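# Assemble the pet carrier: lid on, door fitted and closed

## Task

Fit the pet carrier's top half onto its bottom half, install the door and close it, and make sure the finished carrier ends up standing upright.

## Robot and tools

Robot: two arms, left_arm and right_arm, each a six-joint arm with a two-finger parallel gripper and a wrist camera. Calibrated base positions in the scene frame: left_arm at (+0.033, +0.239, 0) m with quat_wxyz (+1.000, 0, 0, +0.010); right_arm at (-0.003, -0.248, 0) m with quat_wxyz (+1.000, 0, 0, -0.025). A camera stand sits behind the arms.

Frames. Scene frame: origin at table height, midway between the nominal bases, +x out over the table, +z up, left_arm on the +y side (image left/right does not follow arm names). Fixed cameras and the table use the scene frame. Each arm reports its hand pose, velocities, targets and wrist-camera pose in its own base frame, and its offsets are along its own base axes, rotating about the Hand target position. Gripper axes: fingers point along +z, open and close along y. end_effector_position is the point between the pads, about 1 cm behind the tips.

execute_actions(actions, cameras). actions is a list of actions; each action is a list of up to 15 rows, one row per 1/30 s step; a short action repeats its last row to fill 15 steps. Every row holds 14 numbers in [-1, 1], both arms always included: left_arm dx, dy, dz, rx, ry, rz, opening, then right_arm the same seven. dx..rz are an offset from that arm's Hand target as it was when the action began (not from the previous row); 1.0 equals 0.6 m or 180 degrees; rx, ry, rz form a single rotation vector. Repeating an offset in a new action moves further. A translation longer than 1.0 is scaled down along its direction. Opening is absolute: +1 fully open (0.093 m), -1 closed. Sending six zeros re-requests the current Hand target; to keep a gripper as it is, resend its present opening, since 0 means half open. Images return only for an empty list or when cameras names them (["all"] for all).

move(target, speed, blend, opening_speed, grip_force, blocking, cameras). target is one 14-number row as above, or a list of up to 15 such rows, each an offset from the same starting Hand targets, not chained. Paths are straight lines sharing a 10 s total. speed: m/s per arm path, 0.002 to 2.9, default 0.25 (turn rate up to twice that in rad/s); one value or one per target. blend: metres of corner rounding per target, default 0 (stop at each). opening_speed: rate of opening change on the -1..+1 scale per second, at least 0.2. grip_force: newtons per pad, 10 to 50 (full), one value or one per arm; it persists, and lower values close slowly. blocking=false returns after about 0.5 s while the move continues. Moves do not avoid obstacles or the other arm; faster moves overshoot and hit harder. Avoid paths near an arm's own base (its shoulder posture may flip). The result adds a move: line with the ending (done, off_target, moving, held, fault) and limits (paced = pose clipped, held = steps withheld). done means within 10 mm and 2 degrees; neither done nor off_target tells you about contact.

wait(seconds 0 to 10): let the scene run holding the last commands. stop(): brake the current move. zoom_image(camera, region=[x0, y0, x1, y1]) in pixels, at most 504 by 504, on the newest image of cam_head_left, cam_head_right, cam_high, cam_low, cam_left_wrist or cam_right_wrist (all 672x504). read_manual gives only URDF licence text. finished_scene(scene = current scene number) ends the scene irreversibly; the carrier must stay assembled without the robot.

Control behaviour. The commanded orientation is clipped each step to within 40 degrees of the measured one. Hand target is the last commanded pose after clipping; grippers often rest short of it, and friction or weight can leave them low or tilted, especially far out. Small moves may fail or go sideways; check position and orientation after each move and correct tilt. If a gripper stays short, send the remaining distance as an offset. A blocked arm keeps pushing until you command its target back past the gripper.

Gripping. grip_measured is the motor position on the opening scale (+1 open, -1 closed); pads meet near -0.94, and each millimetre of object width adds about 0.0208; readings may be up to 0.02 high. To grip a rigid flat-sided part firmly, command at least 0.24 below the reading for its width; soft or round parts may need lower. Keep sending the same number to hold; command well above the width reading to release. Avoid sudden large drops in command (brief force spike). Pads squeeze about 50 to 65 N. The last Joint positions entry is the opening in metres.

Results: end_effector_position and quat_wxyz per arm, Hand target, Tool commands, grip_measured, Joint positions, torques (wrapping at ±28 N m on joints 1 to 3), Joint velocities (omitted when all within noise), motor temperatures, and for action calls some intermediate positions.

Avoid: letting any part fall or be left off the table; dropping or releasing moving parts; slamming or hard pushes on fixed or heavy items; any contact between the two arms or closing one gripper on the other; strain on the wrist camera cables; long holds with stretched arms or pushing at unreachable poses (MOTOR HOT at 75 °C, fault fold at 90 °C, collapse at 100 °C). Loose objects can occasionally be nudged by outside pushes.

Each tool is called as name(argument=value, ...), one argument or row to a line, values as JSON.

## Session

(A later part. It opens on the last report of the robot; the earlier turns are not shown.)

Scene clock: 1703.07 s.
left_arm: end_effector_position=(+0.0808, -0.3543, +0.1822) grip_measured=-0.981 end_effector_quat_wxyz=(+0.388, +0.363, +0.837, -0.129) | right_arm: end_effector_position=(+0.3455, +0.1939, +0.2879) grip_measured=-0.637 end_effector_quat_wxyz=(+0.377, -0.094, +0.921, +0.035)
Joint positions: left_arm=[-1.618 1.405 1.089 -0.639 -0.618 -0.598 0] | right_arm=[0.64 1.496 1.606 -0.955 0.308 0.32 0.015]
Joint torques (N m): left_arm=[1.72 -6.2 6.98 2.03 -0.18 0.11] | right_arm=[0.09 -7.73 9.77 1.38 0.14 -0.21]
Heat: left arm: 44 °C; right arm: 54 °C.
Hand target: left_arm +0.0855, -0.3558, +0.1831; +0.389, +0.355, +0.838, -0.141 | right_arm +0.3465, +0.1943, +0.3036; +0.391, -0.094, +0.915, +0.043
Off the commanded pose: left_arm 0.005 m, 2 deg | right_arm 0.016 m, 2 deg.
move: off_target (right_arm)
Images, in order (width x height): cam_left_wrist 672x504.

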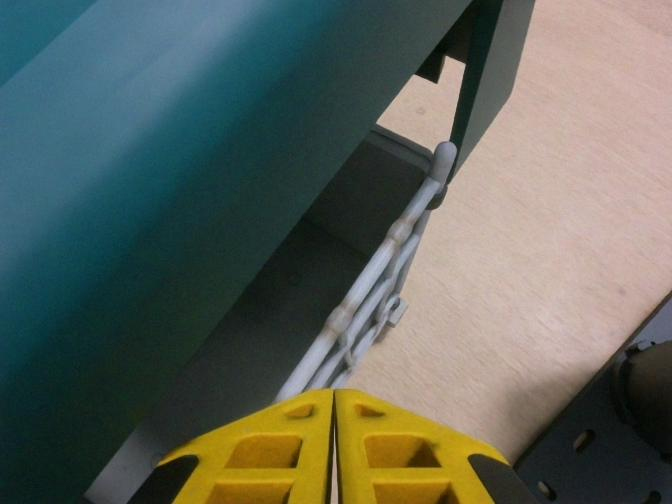

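move(
  target=[0,0,0,0,0,0,-1,-0.012,0.006,-0.006,0,0,-0.003,-0.95],
  speed=0.05,
  cameras=["cam_left_wrist","cam_head_left","cam_head_right","cam_high"],
)

zoom_image(
  camera="cam_head_right",
  region=[370, 250, 440, 320],
)

zoom_image(
  camera="cam_high",
  region=[250, 220, 500, 400],
)

zoom_image(
  camera="cam_head_left",
  region=[370, 240, 450, 310],
)

zoom_image(
  camera="cam_left_wrist",
  region=[340, 0, 592, 200],
)

Scene clock: 1719.77 s.
left_arm: end_effector_position=(+0.0818, -0.3541, +0.1822) grip_measured=-0.981 end_effector_quat_wxyz=(+0.388, +0.363, +0.837, -0.128) | right_arm: end_effector_position=(+0.3446, +0.1948, +0.2886) grip_measured=-0.637 end_effector_quat_wxyz=(+0.380, -0.088, +0.920, +0.032)
Joint positions: left_arm=[-1.616 1.405 1.089 -0.639 -0.618 -0.596 0] | right_arm=[0.652 1.496 1.606 -0.956 0.327 0.335 0.015]
Joint torques (N m): left_arm=[1.48 -6.2 6.99 2.03 -0.18 0.13] | right_arm=[1.54 -8.83 7.72 1.39 0.2 -0.06]
Motor temperatures (°C): left_arm=[28 35 44 39 30 27 26] | right_arm=[27 50 56 29 24 27 28]
Heat: left arm: 44 °C; right arm: 56 °C.
Hand target: left_arm +0.0856, -0.3557, +0.1831; +0.389, +0.355, +0.838, -0.140 | right_arm +0.3393, +0.1979, +0.3000; +0.391, -0.090, +0.915, +0.041
Off the commanded pose: left_arm 0.004 m, 2 deg | right_arm 0.013 m, 2 deg.
move: off_target (right_arm)
Images, in order (width x height): cam_head_left 672x504, cam_head_right 672x504, cam_high 672x504, cam_left_wrist 672x504.

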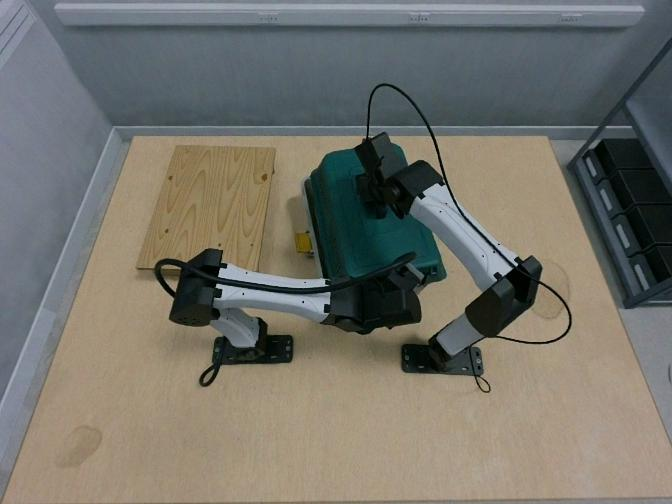

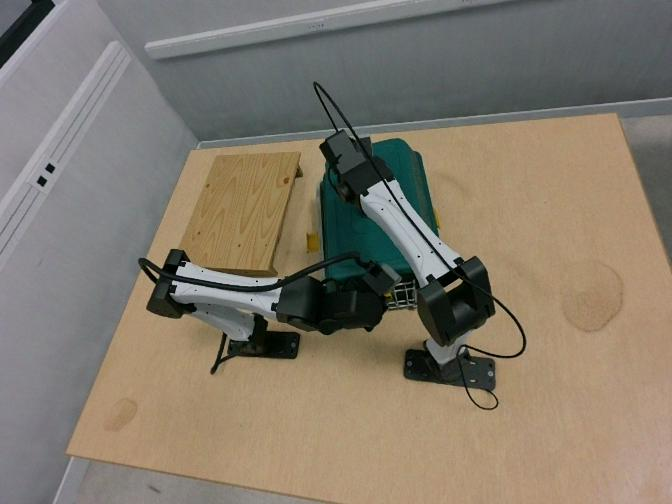

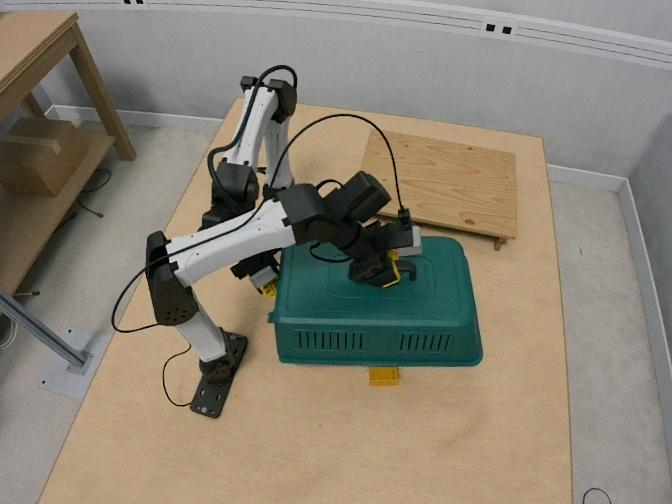

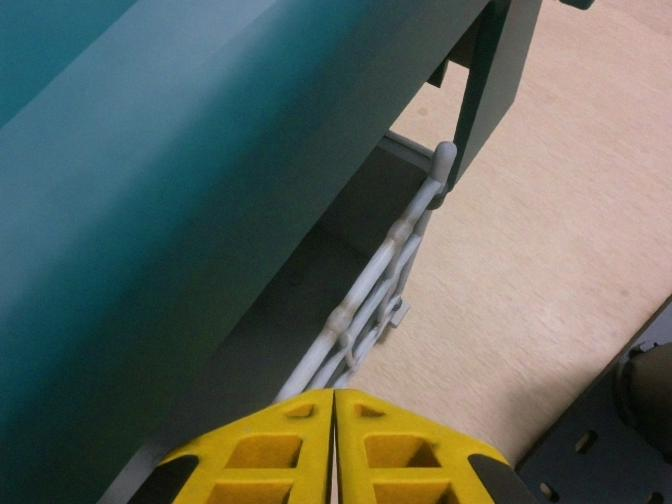

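Scaled by 7.200 from the camera's 672x504 image, which has a finer 960x720 frame.

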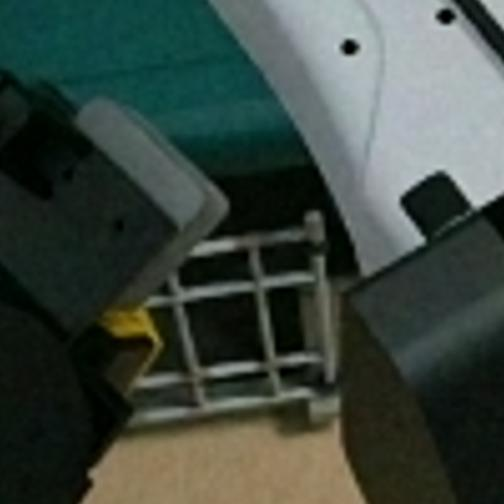

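Scaled by 2.016 from the camera's 672x504 image, which has a finer 960x720 frame.

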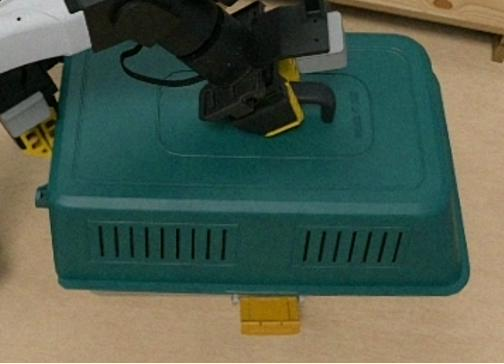

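Scaled by 6.300 from the camera's 672x504 image, which has a finer 960x720 frame.

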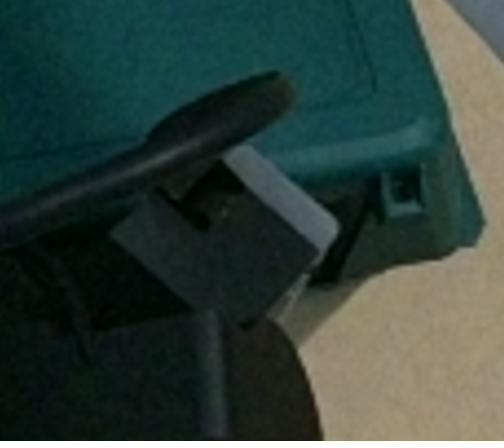

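Scaled by 2.000 from the camera's 672x504 image, which has a finer 960x720 frame.

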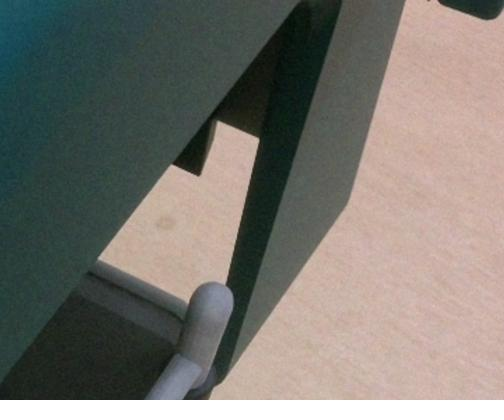

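move(
  target=[0,0,0,0,0,0,-1,-0.006,0.022,-0.004,0,0,-0.004,-0.95],
  speed=0.05,
  cameras=["cam_left_wrist","cam_head_left","cam_head_right","cam_high"],
)

zoom_image(
  camera="cam_head_right",
  region=[370, 250, 440, 320],
)

zoom_image(
  camera="cam_high",
  region=[250, 220, 500, 400],
)

zoom_image(
  camera="cam_head_left",
  region=[370, 240, 450, 310],
)

zoom_image(
  camera="cam_left_wrist",
  region=[340, 0, 592, 200],
)

Scene clock: 1732.73 s.
left_arm: end_effector_position=(+0.0810, -0.3543, +0.1823) grip_measured=-0.981 end_effector_quat_wxyz=(+0.387, +0.363, +0.838, -0.130) | right_arm: end_effector_position=(+0.3402, +0.2037, +0.2882) grip_measured=-0.637 end_effector_quat_wxyz=(+0.387, -0.086, +0.918, +0.024)
Joint positions: left_arm=[-1.616 1.404 1.089 -0.639 -0.612 -0.596 0] | right_arm=[0.696 1.504 1.606 -0.955 0.377 0.367 0.015]
Joint torques (N m): left_arm=[1.46 -6.06 6.99 2.03 -0.24 0.12] | right_arm=[1.91 -7.47 8.95 1.31 0.15 0.11]
Motor temperatures (°C): left_arm=[28 36 44 39 30 27 26] | right_arm=[27 50 56 30 24 27 28]
Heat: left arm: 44 °C; right arm: 56 °C.
Hand target: left_arm +0.0856, -0.3557, +0.1831; +0.389, +0.355, +0.838, -0.140 | right_arm +0.3356, +0.2112, +0.2976; +0.391, -0.085, +0.916, +0.039
Off the commanded pose: left_arm 0.005 m, 2 deg | right_arm 0.013 m, 2 deg.
move: off_target (right_arm)
Images, in order (width x height): cam_head_left 672x504, cam_head_right 672x504, cam_high 672x504, cam_left_wrist 672x504.

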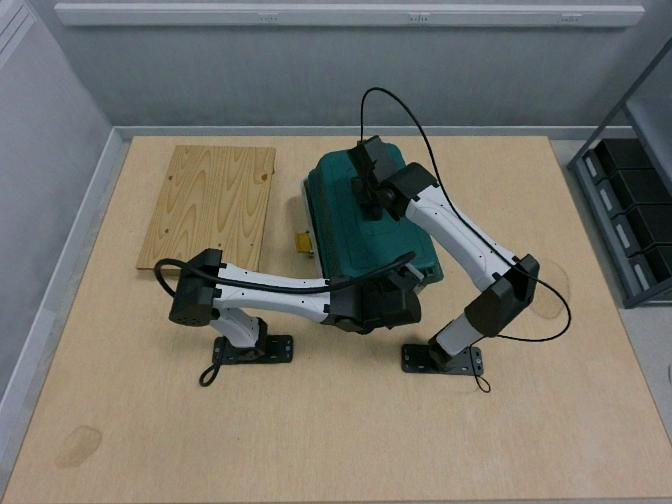

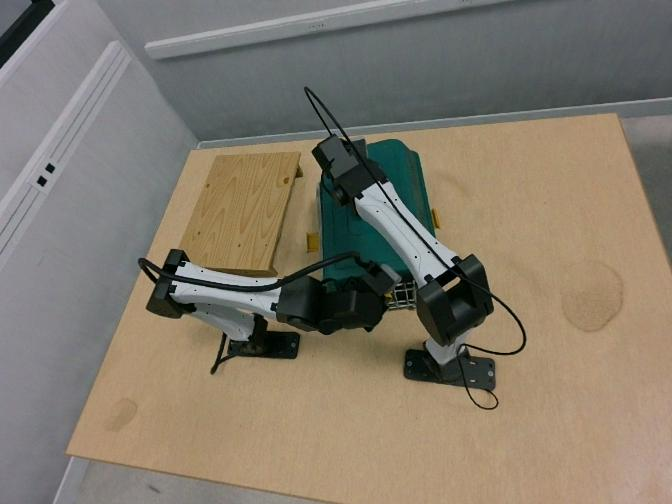

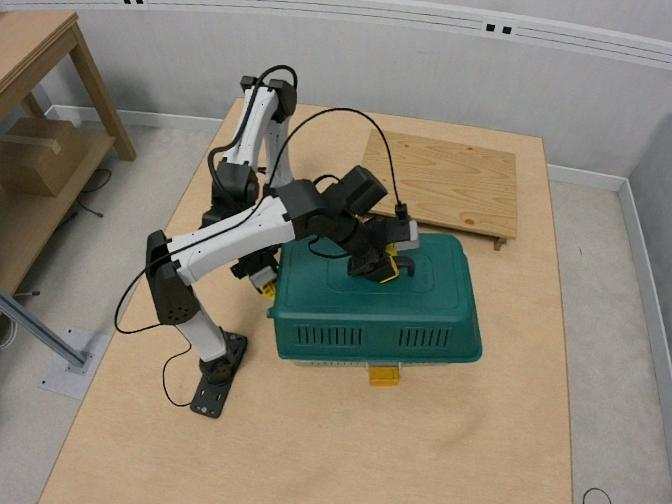

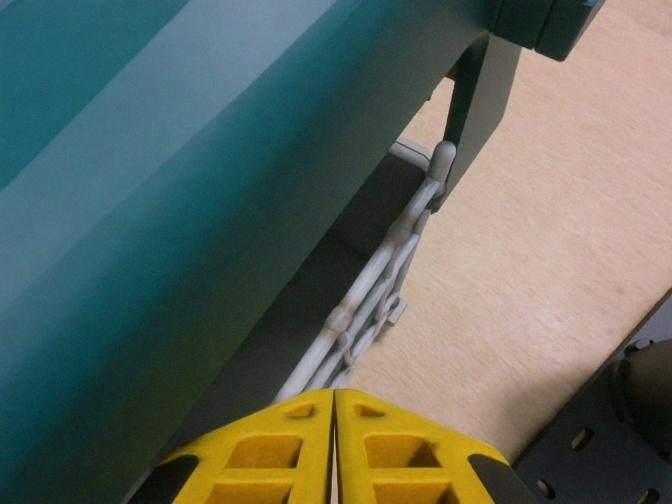

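Scaled by 7.200 from the camera's 672x504 image, which has a finer 960x720 frame.

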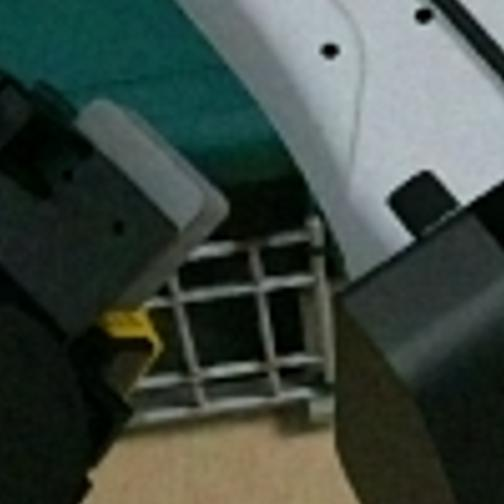

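Scaled by 2.016 from the camera's 672x504 image, which has a finer 960x720 frame.

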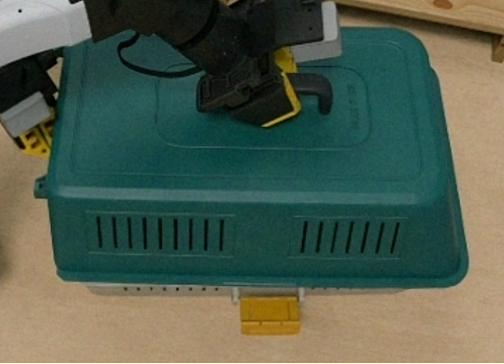

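Scaled by 6.300 from the camera's 672x504 image, which has a finer 960x720 frame.

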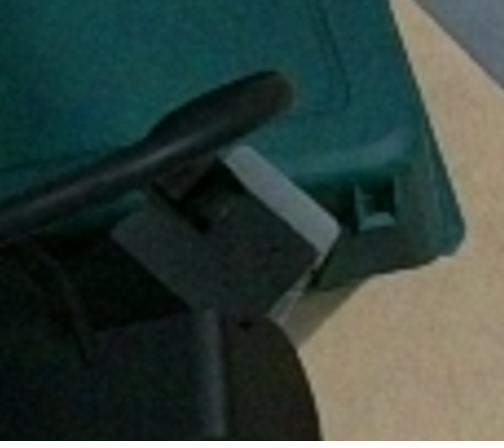

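Scaled by 2.000 from the camera's 672x504 image, which has a finer 960x720 frame.

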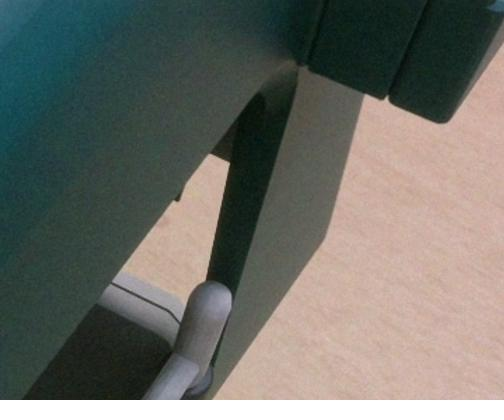

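move(
  target=[0,0,0,0,0,0,-1,0.006,0.005,-0.014,0,0,0,-0.95],
  speed=0.05,
  cameras=["cam_left_wrist","cam_head_left","cam_high"],
)

zoom_image(
  camera="cam_high",
  region=[250, 220, 500, 400],
)

zoom_image(
  camera="cam_head_left",
  region=[370, 240, 450, 310],
)

zoom_image(
  camera="cam_left_wrist",
  region=[340, 0, 592, 200],
)

Scene clock: 1755.97 s.
left_arm: end_effector_position=(+0.0809, -0.3544, +0.1822) grip_measured=-0.981 end_effector_quat_wxyz=(+0.386, +0.363, +0.838, -0.131) | right_arm: end_effector_position=(+0.3410, +0.2047, +0.2867) grip_measured=-0.637 end_effector_quat_wxyz=(+0.386, -0.086, +0.918, +0.024)
Joint positions: left_arm=[-1.616 1.404 1.089 -0.638 -0.611 -0.596 0] | right_arm=[0.697 1.509 1.606 -0.953 0.377 0.368 0.015]
Joint torques (N m): left_arm=[1.47 -6.06 6.98 2.03 -0.25 0.12] | right_arm=[1.81 -7.34 6.63 1.6 0.15 0.11]
Motor temperatures (°C): left_arm=[28 35 43 39 30 27 26] | right_arm=[27 48 56 31 24 27 28]
Heat: left arm: 43 °C; right arm: 56 °C.
Hand target: left_arm +0.0856, -0.3557, +0.1831; +0.389, +0.355, +0.838, -0.140 | right_arm +0.3393, +0.2141, +0.2891; +0.391, -0.084, +0.916, +0.039
Off the commanded pose: left_arm 0.005 m, 2 deg | right_arm 0.010 m, 2 deg.
move: done
Images, in order (width x height): cam_head_left 672x504, cam_high 672x504, cam_left_wrist 672x504.

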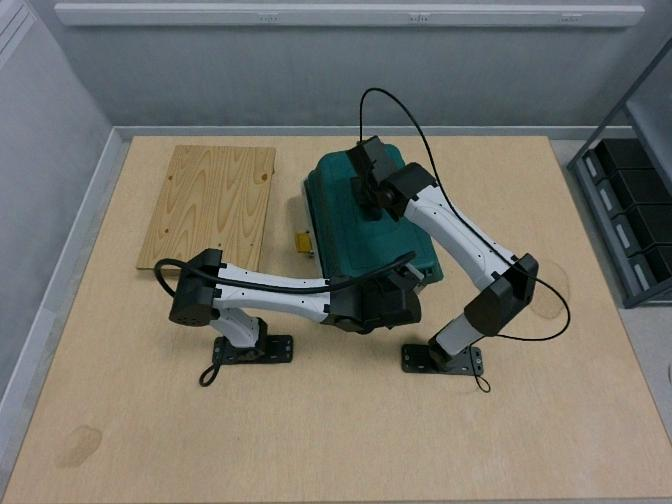

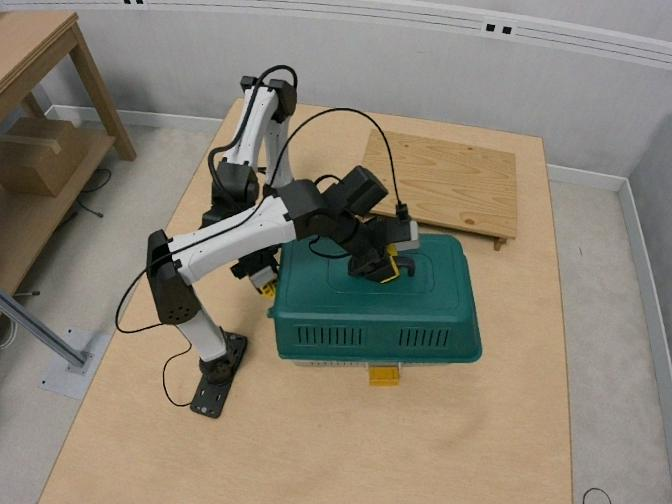

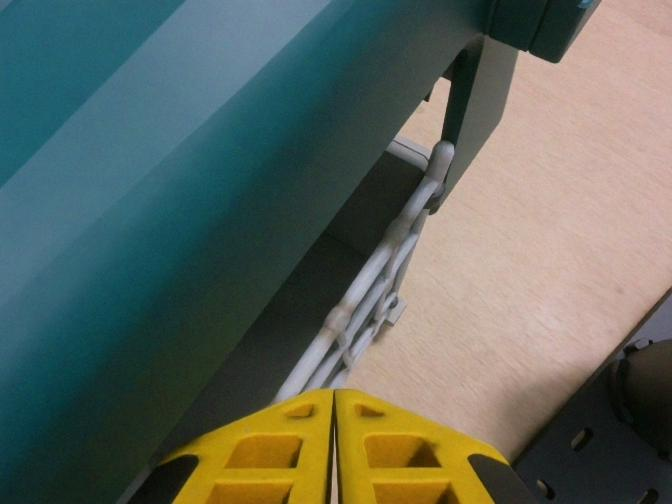

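Scaled by 2.016 from the camera's 672x504 image, which has a finer 960x720 frame.

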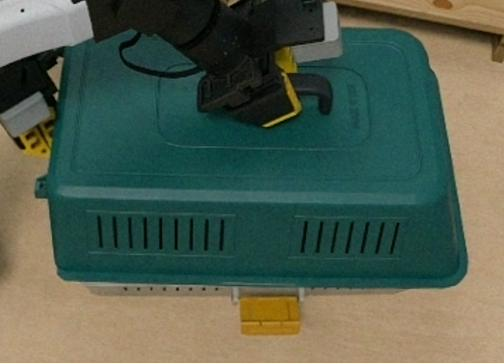

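Scaled by 6.300 from the camera's 672x504 image, which has a finer 960x720 frame.

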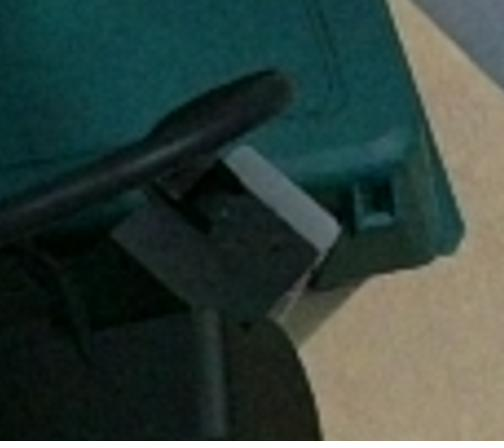

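Scaled by 2.000 from the camera's 672x504 image, which has a finer 960x720 frame.

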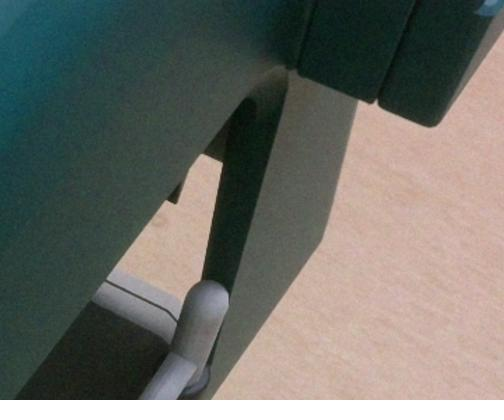

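move(
  target=[0,0,0,0,0,0,-1,0.001,0.002,-0.022,0,0.002,0,-0.95],
  speed=0.05,
  cameras=["cam_left_wrist","cam_head_left","cam_low"],
)

zoom_image(
  camera="cam_head_left",
  region=[370, 240, 450, 310],
)

zoom_image(
  camera="cam_left_wrist",
  region=[340, 0, 592, 200],
)

zoom_image(
  camera="cam_low",
  region=[290, 190, 430, 310],
)

Scene clock: 1763.70 s.
left_arm: end_effector_position=(+0.0806, -0.3545, +0.1821) grip_measured=-0.981 end_effector_quat_wxyz=(+0.385, +0.364, +0.838, -0.131) | right_arm: end_effector_position=(+0.3445, +0.2055, +0.2754) grip_measured=-0.637 end_effector_quat_wxyz=(+0.388, -0.085, +0.918, +0.019)
Joint positions: left_arm=[-1.616 1.404 1.089 -0.638 -0.609 -0.596 0] | right_arm=[0.697 1.509 1.558 -0.905 0.388 0.367 0.015]
Joint torques (N m): left_arm=[1.47 -6.06 6.98 2.03 -0.28 0.12] | right_arm=[1.83 -7.98 6.12 1.57 0.03 0.15]
Motor temperatures (°C): left_arm=[28 35 43 39 29 27 26] | right_arm=[27 47 56 31 24 27 28]
Heat: left arm: 43 °C; right arm: 56 °C.
Hand target: left_arm +0.0856, -0.3557, +0.1831; +0.389, +0.355, +0.838, -0.140 | right_arm +0.3399, +0.2153, +0.2760; +0.389, -0.084, +0.917, +0.039
Off the commanded pose: left_arm 0.005 m, 2 deg | right_arm 0.011 m, 2 deg.
move: off_target (right_arm)
Images, in order (width x height): cam_head_left 672x504, cam_low 672x504, cam_left_wrist 672x504.

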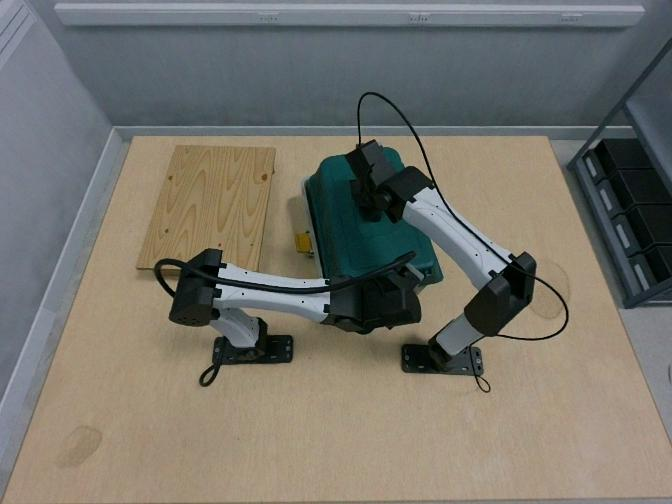

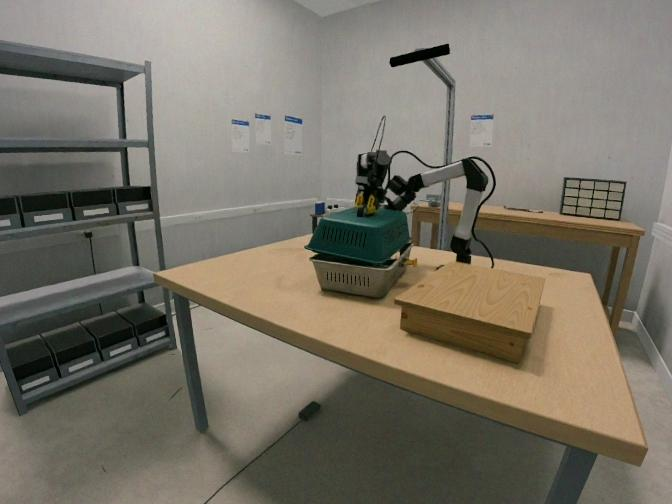

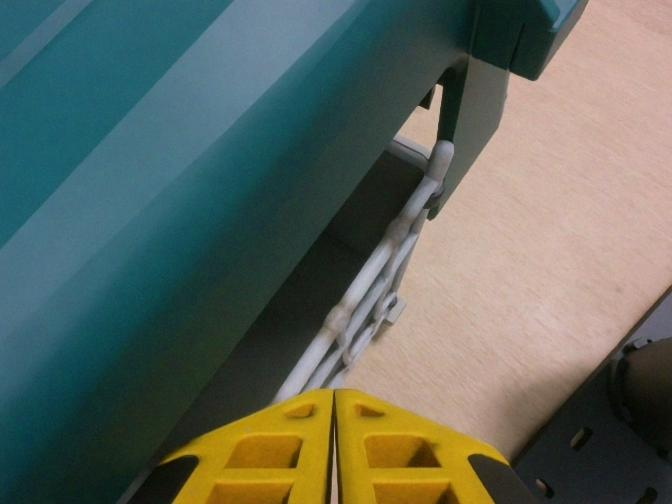

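Scaled by 6.300 from the camera's 672x504 image, which has a finer 960x720 frame.

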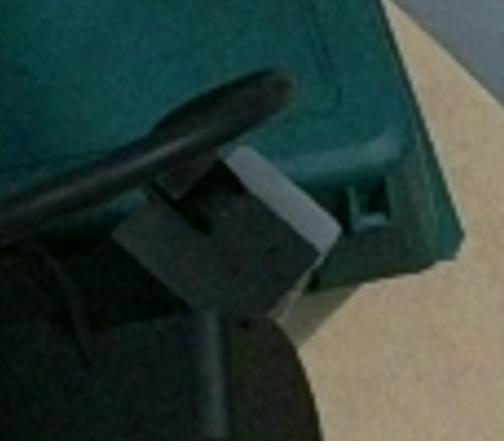

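Scaled by 2.000 from the camera's 672x504 image, which has a finer 960x720 frame.

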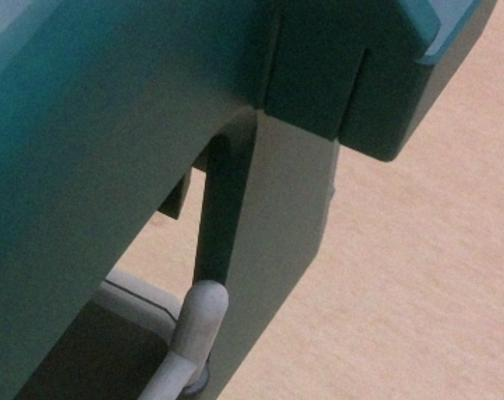

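Scaled by 3.600 from the camera's 672x504 image, which has a finer 960x720 frame.

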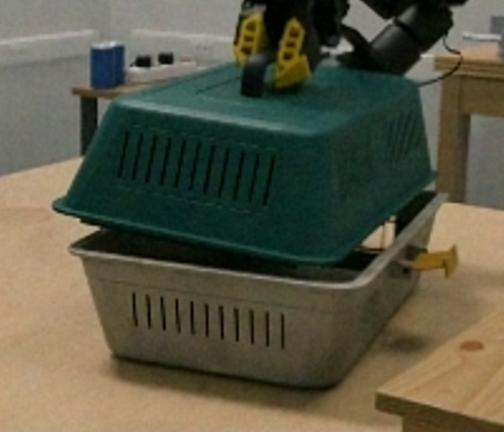

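move(
  target=[
    [0,0,0,0,0,0,-1,0.03,0,0.03,0,0,0,-0.95],
    [-0.09,0.02,0.01,0,0,0,-1,0.03,0,0.04,0.008,0,0,-0.95],
  ],
  speed=0.06,
)

move(
  target=[0,0.02,0,0,0,0.167,-1,0,0,0,0,0,0,-0.95],
  speed=0.15,
  cameras=["cam_left_wrist","cam_head_left","cam_low"],
)

Scene clock: 1821.67 s.
left_arm: end_effector_position=(+0.0325, -0.3373, +0.1747) grip_measured=-0.981 end_effector_quat_wxyz=(+0.378, +0.369, +0.840, -0.125) | right_arm: end_effector_position=(+0.3487, +0.2138, +0.2763) grip_measured=-0.637 end_effector_quat_wxyz=(+0.360, -0.096, +0.928, +0.031)
Joint positions: left_arm=[-1.798 1.404 1.091 -0.78 -0.693 -0.795 0] | right_arm=[0.682 1.572 1.659 -0.982 0.324 0.361 0.015]
Joint torques (N m): left_arm=[-1.01 -5.15 11.74 1.35 -0.67 -0.07] | right_arm=[-0.73 -8.55 10.3 1.63 0.17 -0.02]
Motor temperatures (°C): left_arm=[28 35 43 39 29 27 26] | right_arm=[27 47 55 32 24 27 28]
Heat: left arm: 43 °C; right arm: 55 °C.
Hand target: left_arm +0.0315, -0.3437, +0.1891; +0.389, +0.355, +0.838, -0.140 | right_arm +0.3579, +0.2153, +0.3000; +0.390, -0.079, +0.916, +0.050
Off the commanded pose: left_arm 0.016 m, 3 deg | right_arm 0.026 m, 5 deg.
move: off_target (left_arm, right_arm)

Scene clock: 1824.23 s.
left_arm: end_effector_position=(+0.0338, -0.3257, +0.1816) grip_measured=-0.981 end_effector_quat_wxyz=(+0.403, +0.131, +0.905, -0.023) | right_arm: end_effector_position=(+0.3487, +0.2138, +0.2763) grip_measured=-0.637 end_effector_quat_wxyz=(+0.360, -0.096, +0.928, +0.031)
Joint positions: left_arm=[-1.856 1.755 1.497 -1.406 -0.828 -1.61 0] | right_arm=[0.682 1.572 1.659 -0.982 0.324 0.361 0.015]
Joint torques (N m): left_arm=[-1.22 -6.31 10.29 0.09 -0.82 -0.05] | right_arm=[-0.7 -8.58 10.28 1.63 0.18 -0.02]
Motor temperatures (°C): left_arm=[28 35 44 39 29 27 26] | right_arm=[27 47 56 32 24 27 28]
Heat: left arm: 44 °C; right arm: 56 °C.
Hand target: left_arm +0.0315, -0.3317, +0.1890; +0.412, +0.126, +0.902, -0.035 | right_arm +0.3579, +0.2153, +0.3000; +0.390, -0.079, +0.916, +0.050
Off the commanded pose: left_arm 0.010 m, 2 deg | right_arm 0.026 m, 5 deg.
move: off_target (right_arm)
Images, in order (width x height): cam_head_left 672x504, cam_low 672x504, cam_left_wrist 672x504.

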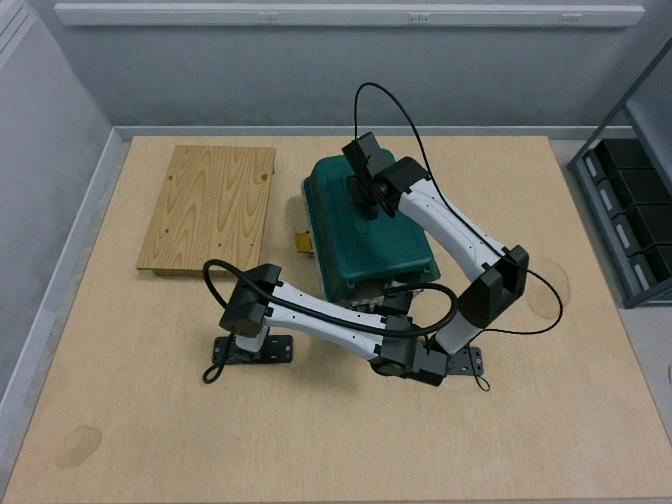

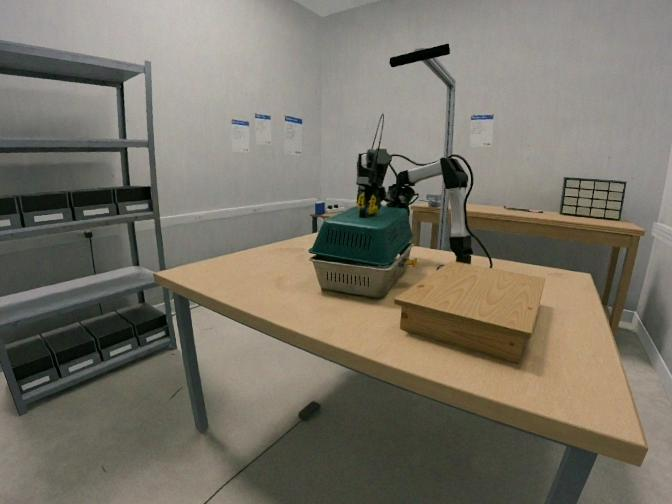

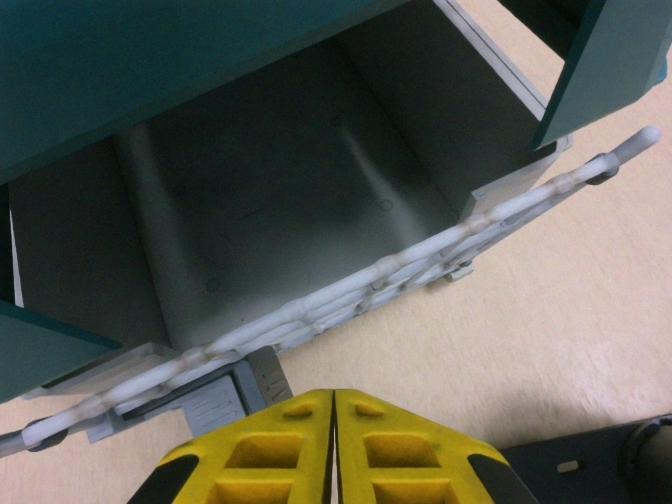

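move(
  target=[0.075,0.0,-0.012,0,0,0.06,-1,0,0,0,0,0,0,-0.95],
  speed=0.06,
  cameras=["cam_left_wrist","cam_head_left","cam_head_right"],
)

Scene clock: 1839.83 s.
left_arm: end_effector_position=(+0.0725, -0.3271, +0.1755) grip_measured=-0.981 end_effector_quat_wxyz=(+0.406, +0.053, +0.912, +0.011) | right_arm: end_effector_position=(+0.3487, +0.2138, +0.2763) grip_measured=-0.637 end_effector_quat_wxyz=(+0.360, -0.096, +0.928, +0.031)
Joint positions: left_arm=[-1.732 1.823 1.553 -1.444 -0.828 -1.68 0] | right_arm=[0.682 1.572 1.659 -0.982 0.324 0.361 0.015]
Joint torques (N m): left_arm=[0.62 -6.8 10.15 -0.08 -0.76 -0.06] | right_arm=[-0.7 -8.57 10.29 1.63 0.18 -0.02]
Motor temperatures (°C): left_arm=[28 35 44 37 29 27 26] | right_arm=[27 47 60 33 24 27 28]
Heat: left arm: 44 °C; right arm: 60 °C.
Hand target: left_arm +0.0765, -0.3317, +0.1820; +0.413, +0.040, +0.910, +0.004 | right_arm +0.3579, +0.2153, +0.3000; +0.390, -0.079, +0.916, +0.050
Off the commanded pose: left_arm 0.009 m, 2 deg | right_arm 0.026 m, 5 deg.
move: off_target (right_arm)
Images, in order (width x height): cam_head_left 672x504, cam_head_right 672x504, cam_left_wrist 672x504.

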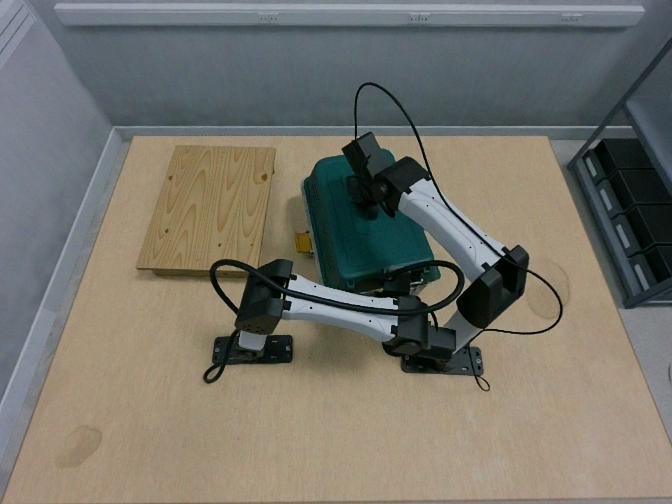

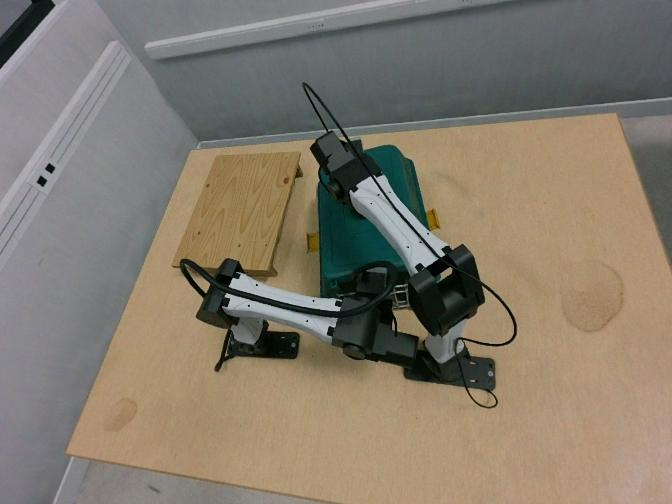

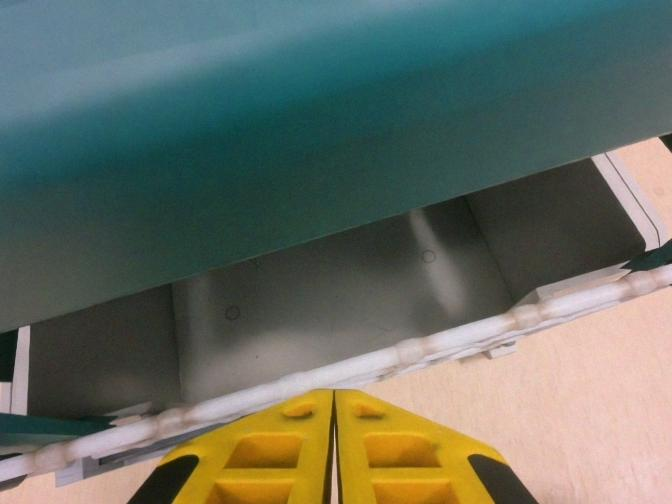

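move(
  target=[0,0,0,0,0,0,-1,0,0.012,0,0,0,0,-0.95],
  speed=0.06,
  cameras=["cam_left_wrist"],
)

Scene clock: 1867.80 s.
left_arm: end_effector_position=(+0.0725, -0.3271, +0.1755) grip_measured=-0.981 end_effector_quat_wxyz=(+0.406, +0.052, +0.912, +0.011) | right_arm: end_effector_position=(+0.3512, +0.2158, +0.2775) grip_measured=-0.637 end_effector_quat_wxyz=(+0.359, -0.090, +0.928, +0.033)
Joint positions: left_arm=[-1.732 1.823 1.553 -1.444 -0.828 -1.68 0] | right_arm=[0.682 1.587 1.679 -0.988 0.324 0.374 0.015]
Joint torques (N m): left_arm=[0.64 -6.8 10.17 -0.08 -0.76 -0.08] | right_arm=[0.81 -8.32 10.33 1.63 0.28 0]
Motor temperatures (°C): left_arm=[28 35 45 36 29 27 26] | right_arm=[27 47 64 34 24 27 28]
Heat: left arm: 45 °C; right arm: 64 °C.
Hand target: left_arm +0.0765, -0.3318, +0.1820; +0.413, +0.040, +0.910, +0.004 | right_arm +0.3579, +0.2225, +0.3000; +0.390, -0.079, +0.916, +0.050
Off the commanded pose: left_arm 0.009 m, 2 deg | right_arm 0.024 m, 4 deg.
move: off_target (right_arm)
Images, in order (width x height): cam_left_wrist 672x504.

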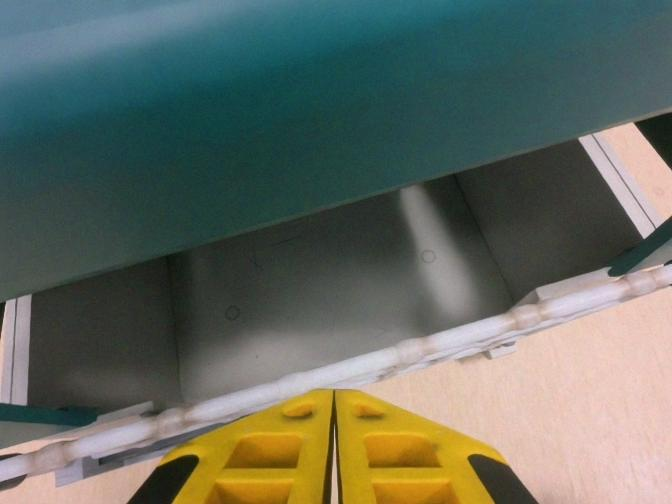

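move(
  target=[0.008,0,0,0,0,0,-1,-0.006,0.004,-0.012,0,0,0,-0.95],
  speed=0.06,
  cameras=["cam_left_wrist"],
)

Scene clock: 1880.67 s.
left_arm: end_effector_position=(+0.0768, -0.3261, +0.1755) grip_measured=-0.981 end_effector_quat_wxyz=(+0.406, +0.047, +0.913, +0.014) | right_arm: end_effector_position=(+0.3495, +0.2207, +0.2784) grip_measured=-0.637 end_effector_quat_wxyz=(+0.361, -0.090, +0.927, +0.039)
Joint positions: left_arm=[-1.719 1.823 1.553 -1.444 -0.828 -1.679 0] | right_arm=[0.693 1.587 1.679 -0.982 0.324 0.385 0.015]
Joint torques (N m): left_arm=[0.76 -7.42 9.36 0.11 -0.78 0.12] | right_arm=[0.96 -9.24 7.02 1.81 0.36 0]
Motor temperatures (°C): left_arm=[28 35 46 35 29 27 26] | right_arm=[27 48 62 33 24 27 28]
Heat: left arm: 46 °C; right arm: 62 °C.
Hand target: left_arm +0.0814, -0.3317, +0.1820; +0.413, +0.040, +0.910, +0.004 | right_arm +0.3543, +0.2250, +0.2929; +0.390, -0.079, +0.916, +0.050
Off the commanded pose: left_arm 0.010 m, 2 deg | right_arm 0.016 m, 4 deg.
move: off_target (right_arm)
Images, in order (width x height): cam_left_wrist 672x504.

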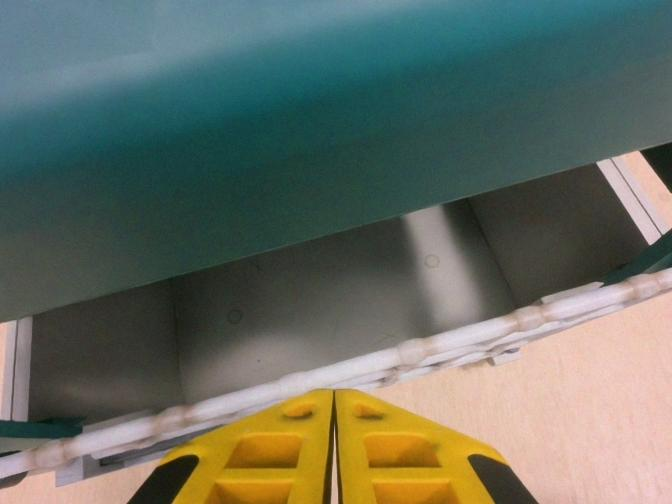

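move(
  target=[0.012,0,0,0,0,0,-1,0.0,0,-0.006,0,0,0,-0.95],
  speed=0.06,
  cameras=["cam_left_wrist","cam_head_left"],
)

zoom_image(
  camera="cam_left_wrist",
  region=[470, 180, 672, 380],
)

zoom_image(
  camera="cam_left_wrist",
  region=[0, 340, 202, 500],
)

zoom_image(
  camera="cam_head_left",
  region=[370, 240, 450, 310],
)

Scene clock: 1909.37 s.
left_arm: end_effector_position=(+0.0829, -0.3259, +0.1753) grip_measured=-0.981 end_effector_quat_wxyz=(+0.405, +0.051, +0.912, +0.021) | right_arm: end_effector_position=(+0.3519, +0.2227, +0.2755) grip_measured=-0.637 end_effector_quat_wxyz=(+0.365, -0.088, +0.926, +0.041)
Joint positions: left_arm=[-1.699 1.823 1.553 -1.437 -0.828 -1.649 0] | right_arm=[0.693 1.587 1.661 -0.954 0.324 0.385 0.015]
Joint torques (N m): left_arm=[0.98 -8.35 8.18 0.32 -0.81 0.06] | right_arm=[0.95 -9.66 6.94 1.71 0.36 -0.02]
Motor temperatures (°C): left_arm=[28 36 46 34 29 27 26] | right_arm=[27 50 57 36 24 27 28]
Heat: left arm: 46 °C; right arm: 57 °C.
Hand target: left_arm +0.0885, -0.3317, +0.1820; +0.413, +0.040, +0.910, +0.004 | right_arm +0.3542, +0.2250, +0.2891; +0.389, -0.079, +0.916, +0.050
Off the commanded pose: left_arm 0.011 m, 2 deg | right_arm 0.014 m, 3 deg.
move: off_target (left_arm, right_arm)
Images, in order (width x height): cam_head_left 672x504, cam_left_wrist 672x504.

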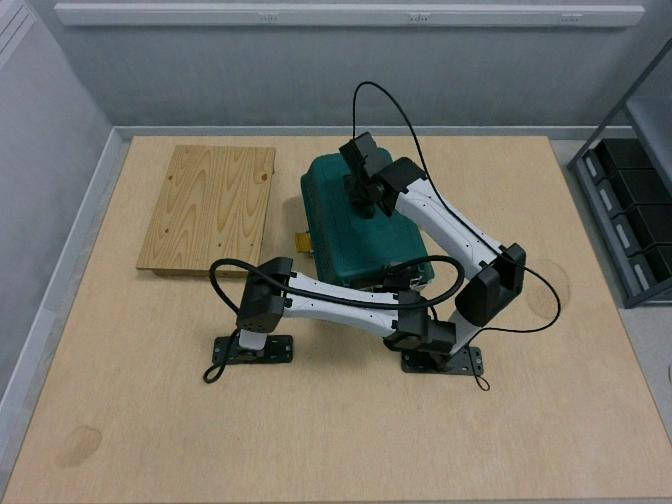

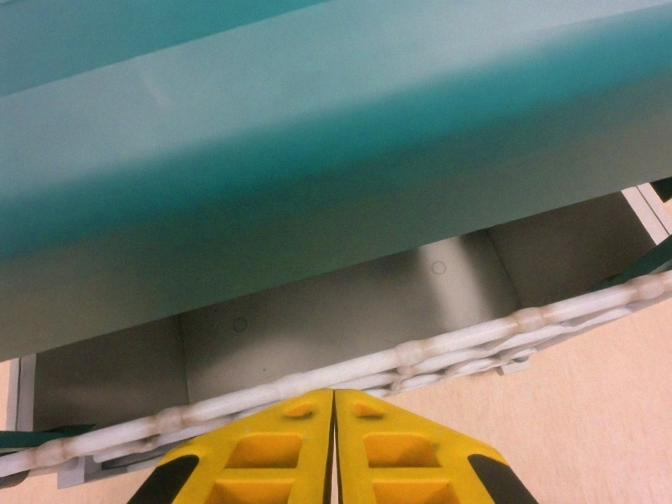

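Scaled by 2.495 from the camera's 672x504 image, which has a finer 960x720 frame.

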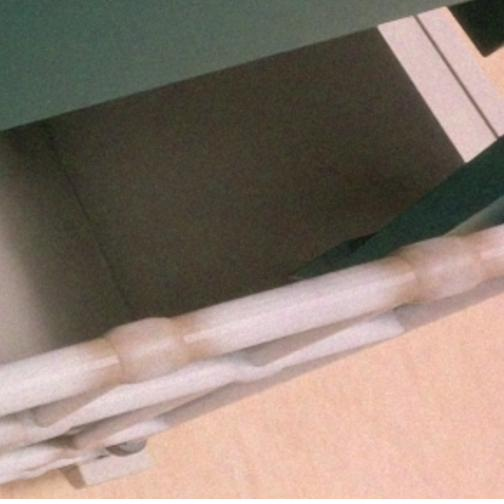

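Scaled by 2.495 from the camera's 672x504 image, which has a finer 960x720 frame.

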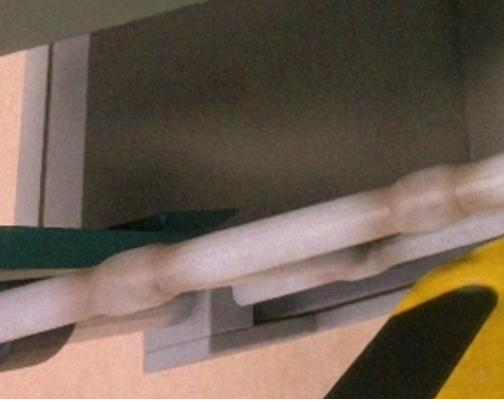

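Scaled by 6.300 from the camera's 672x504 image, which has a finer 960x720 frame.

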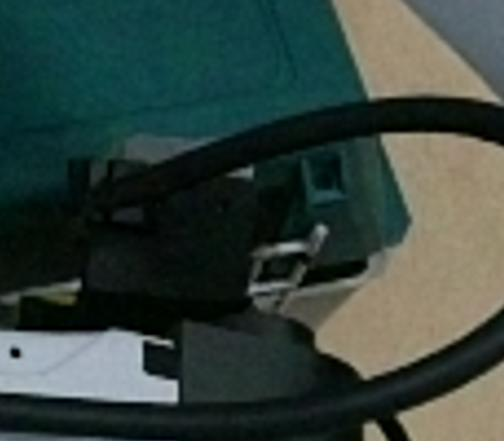

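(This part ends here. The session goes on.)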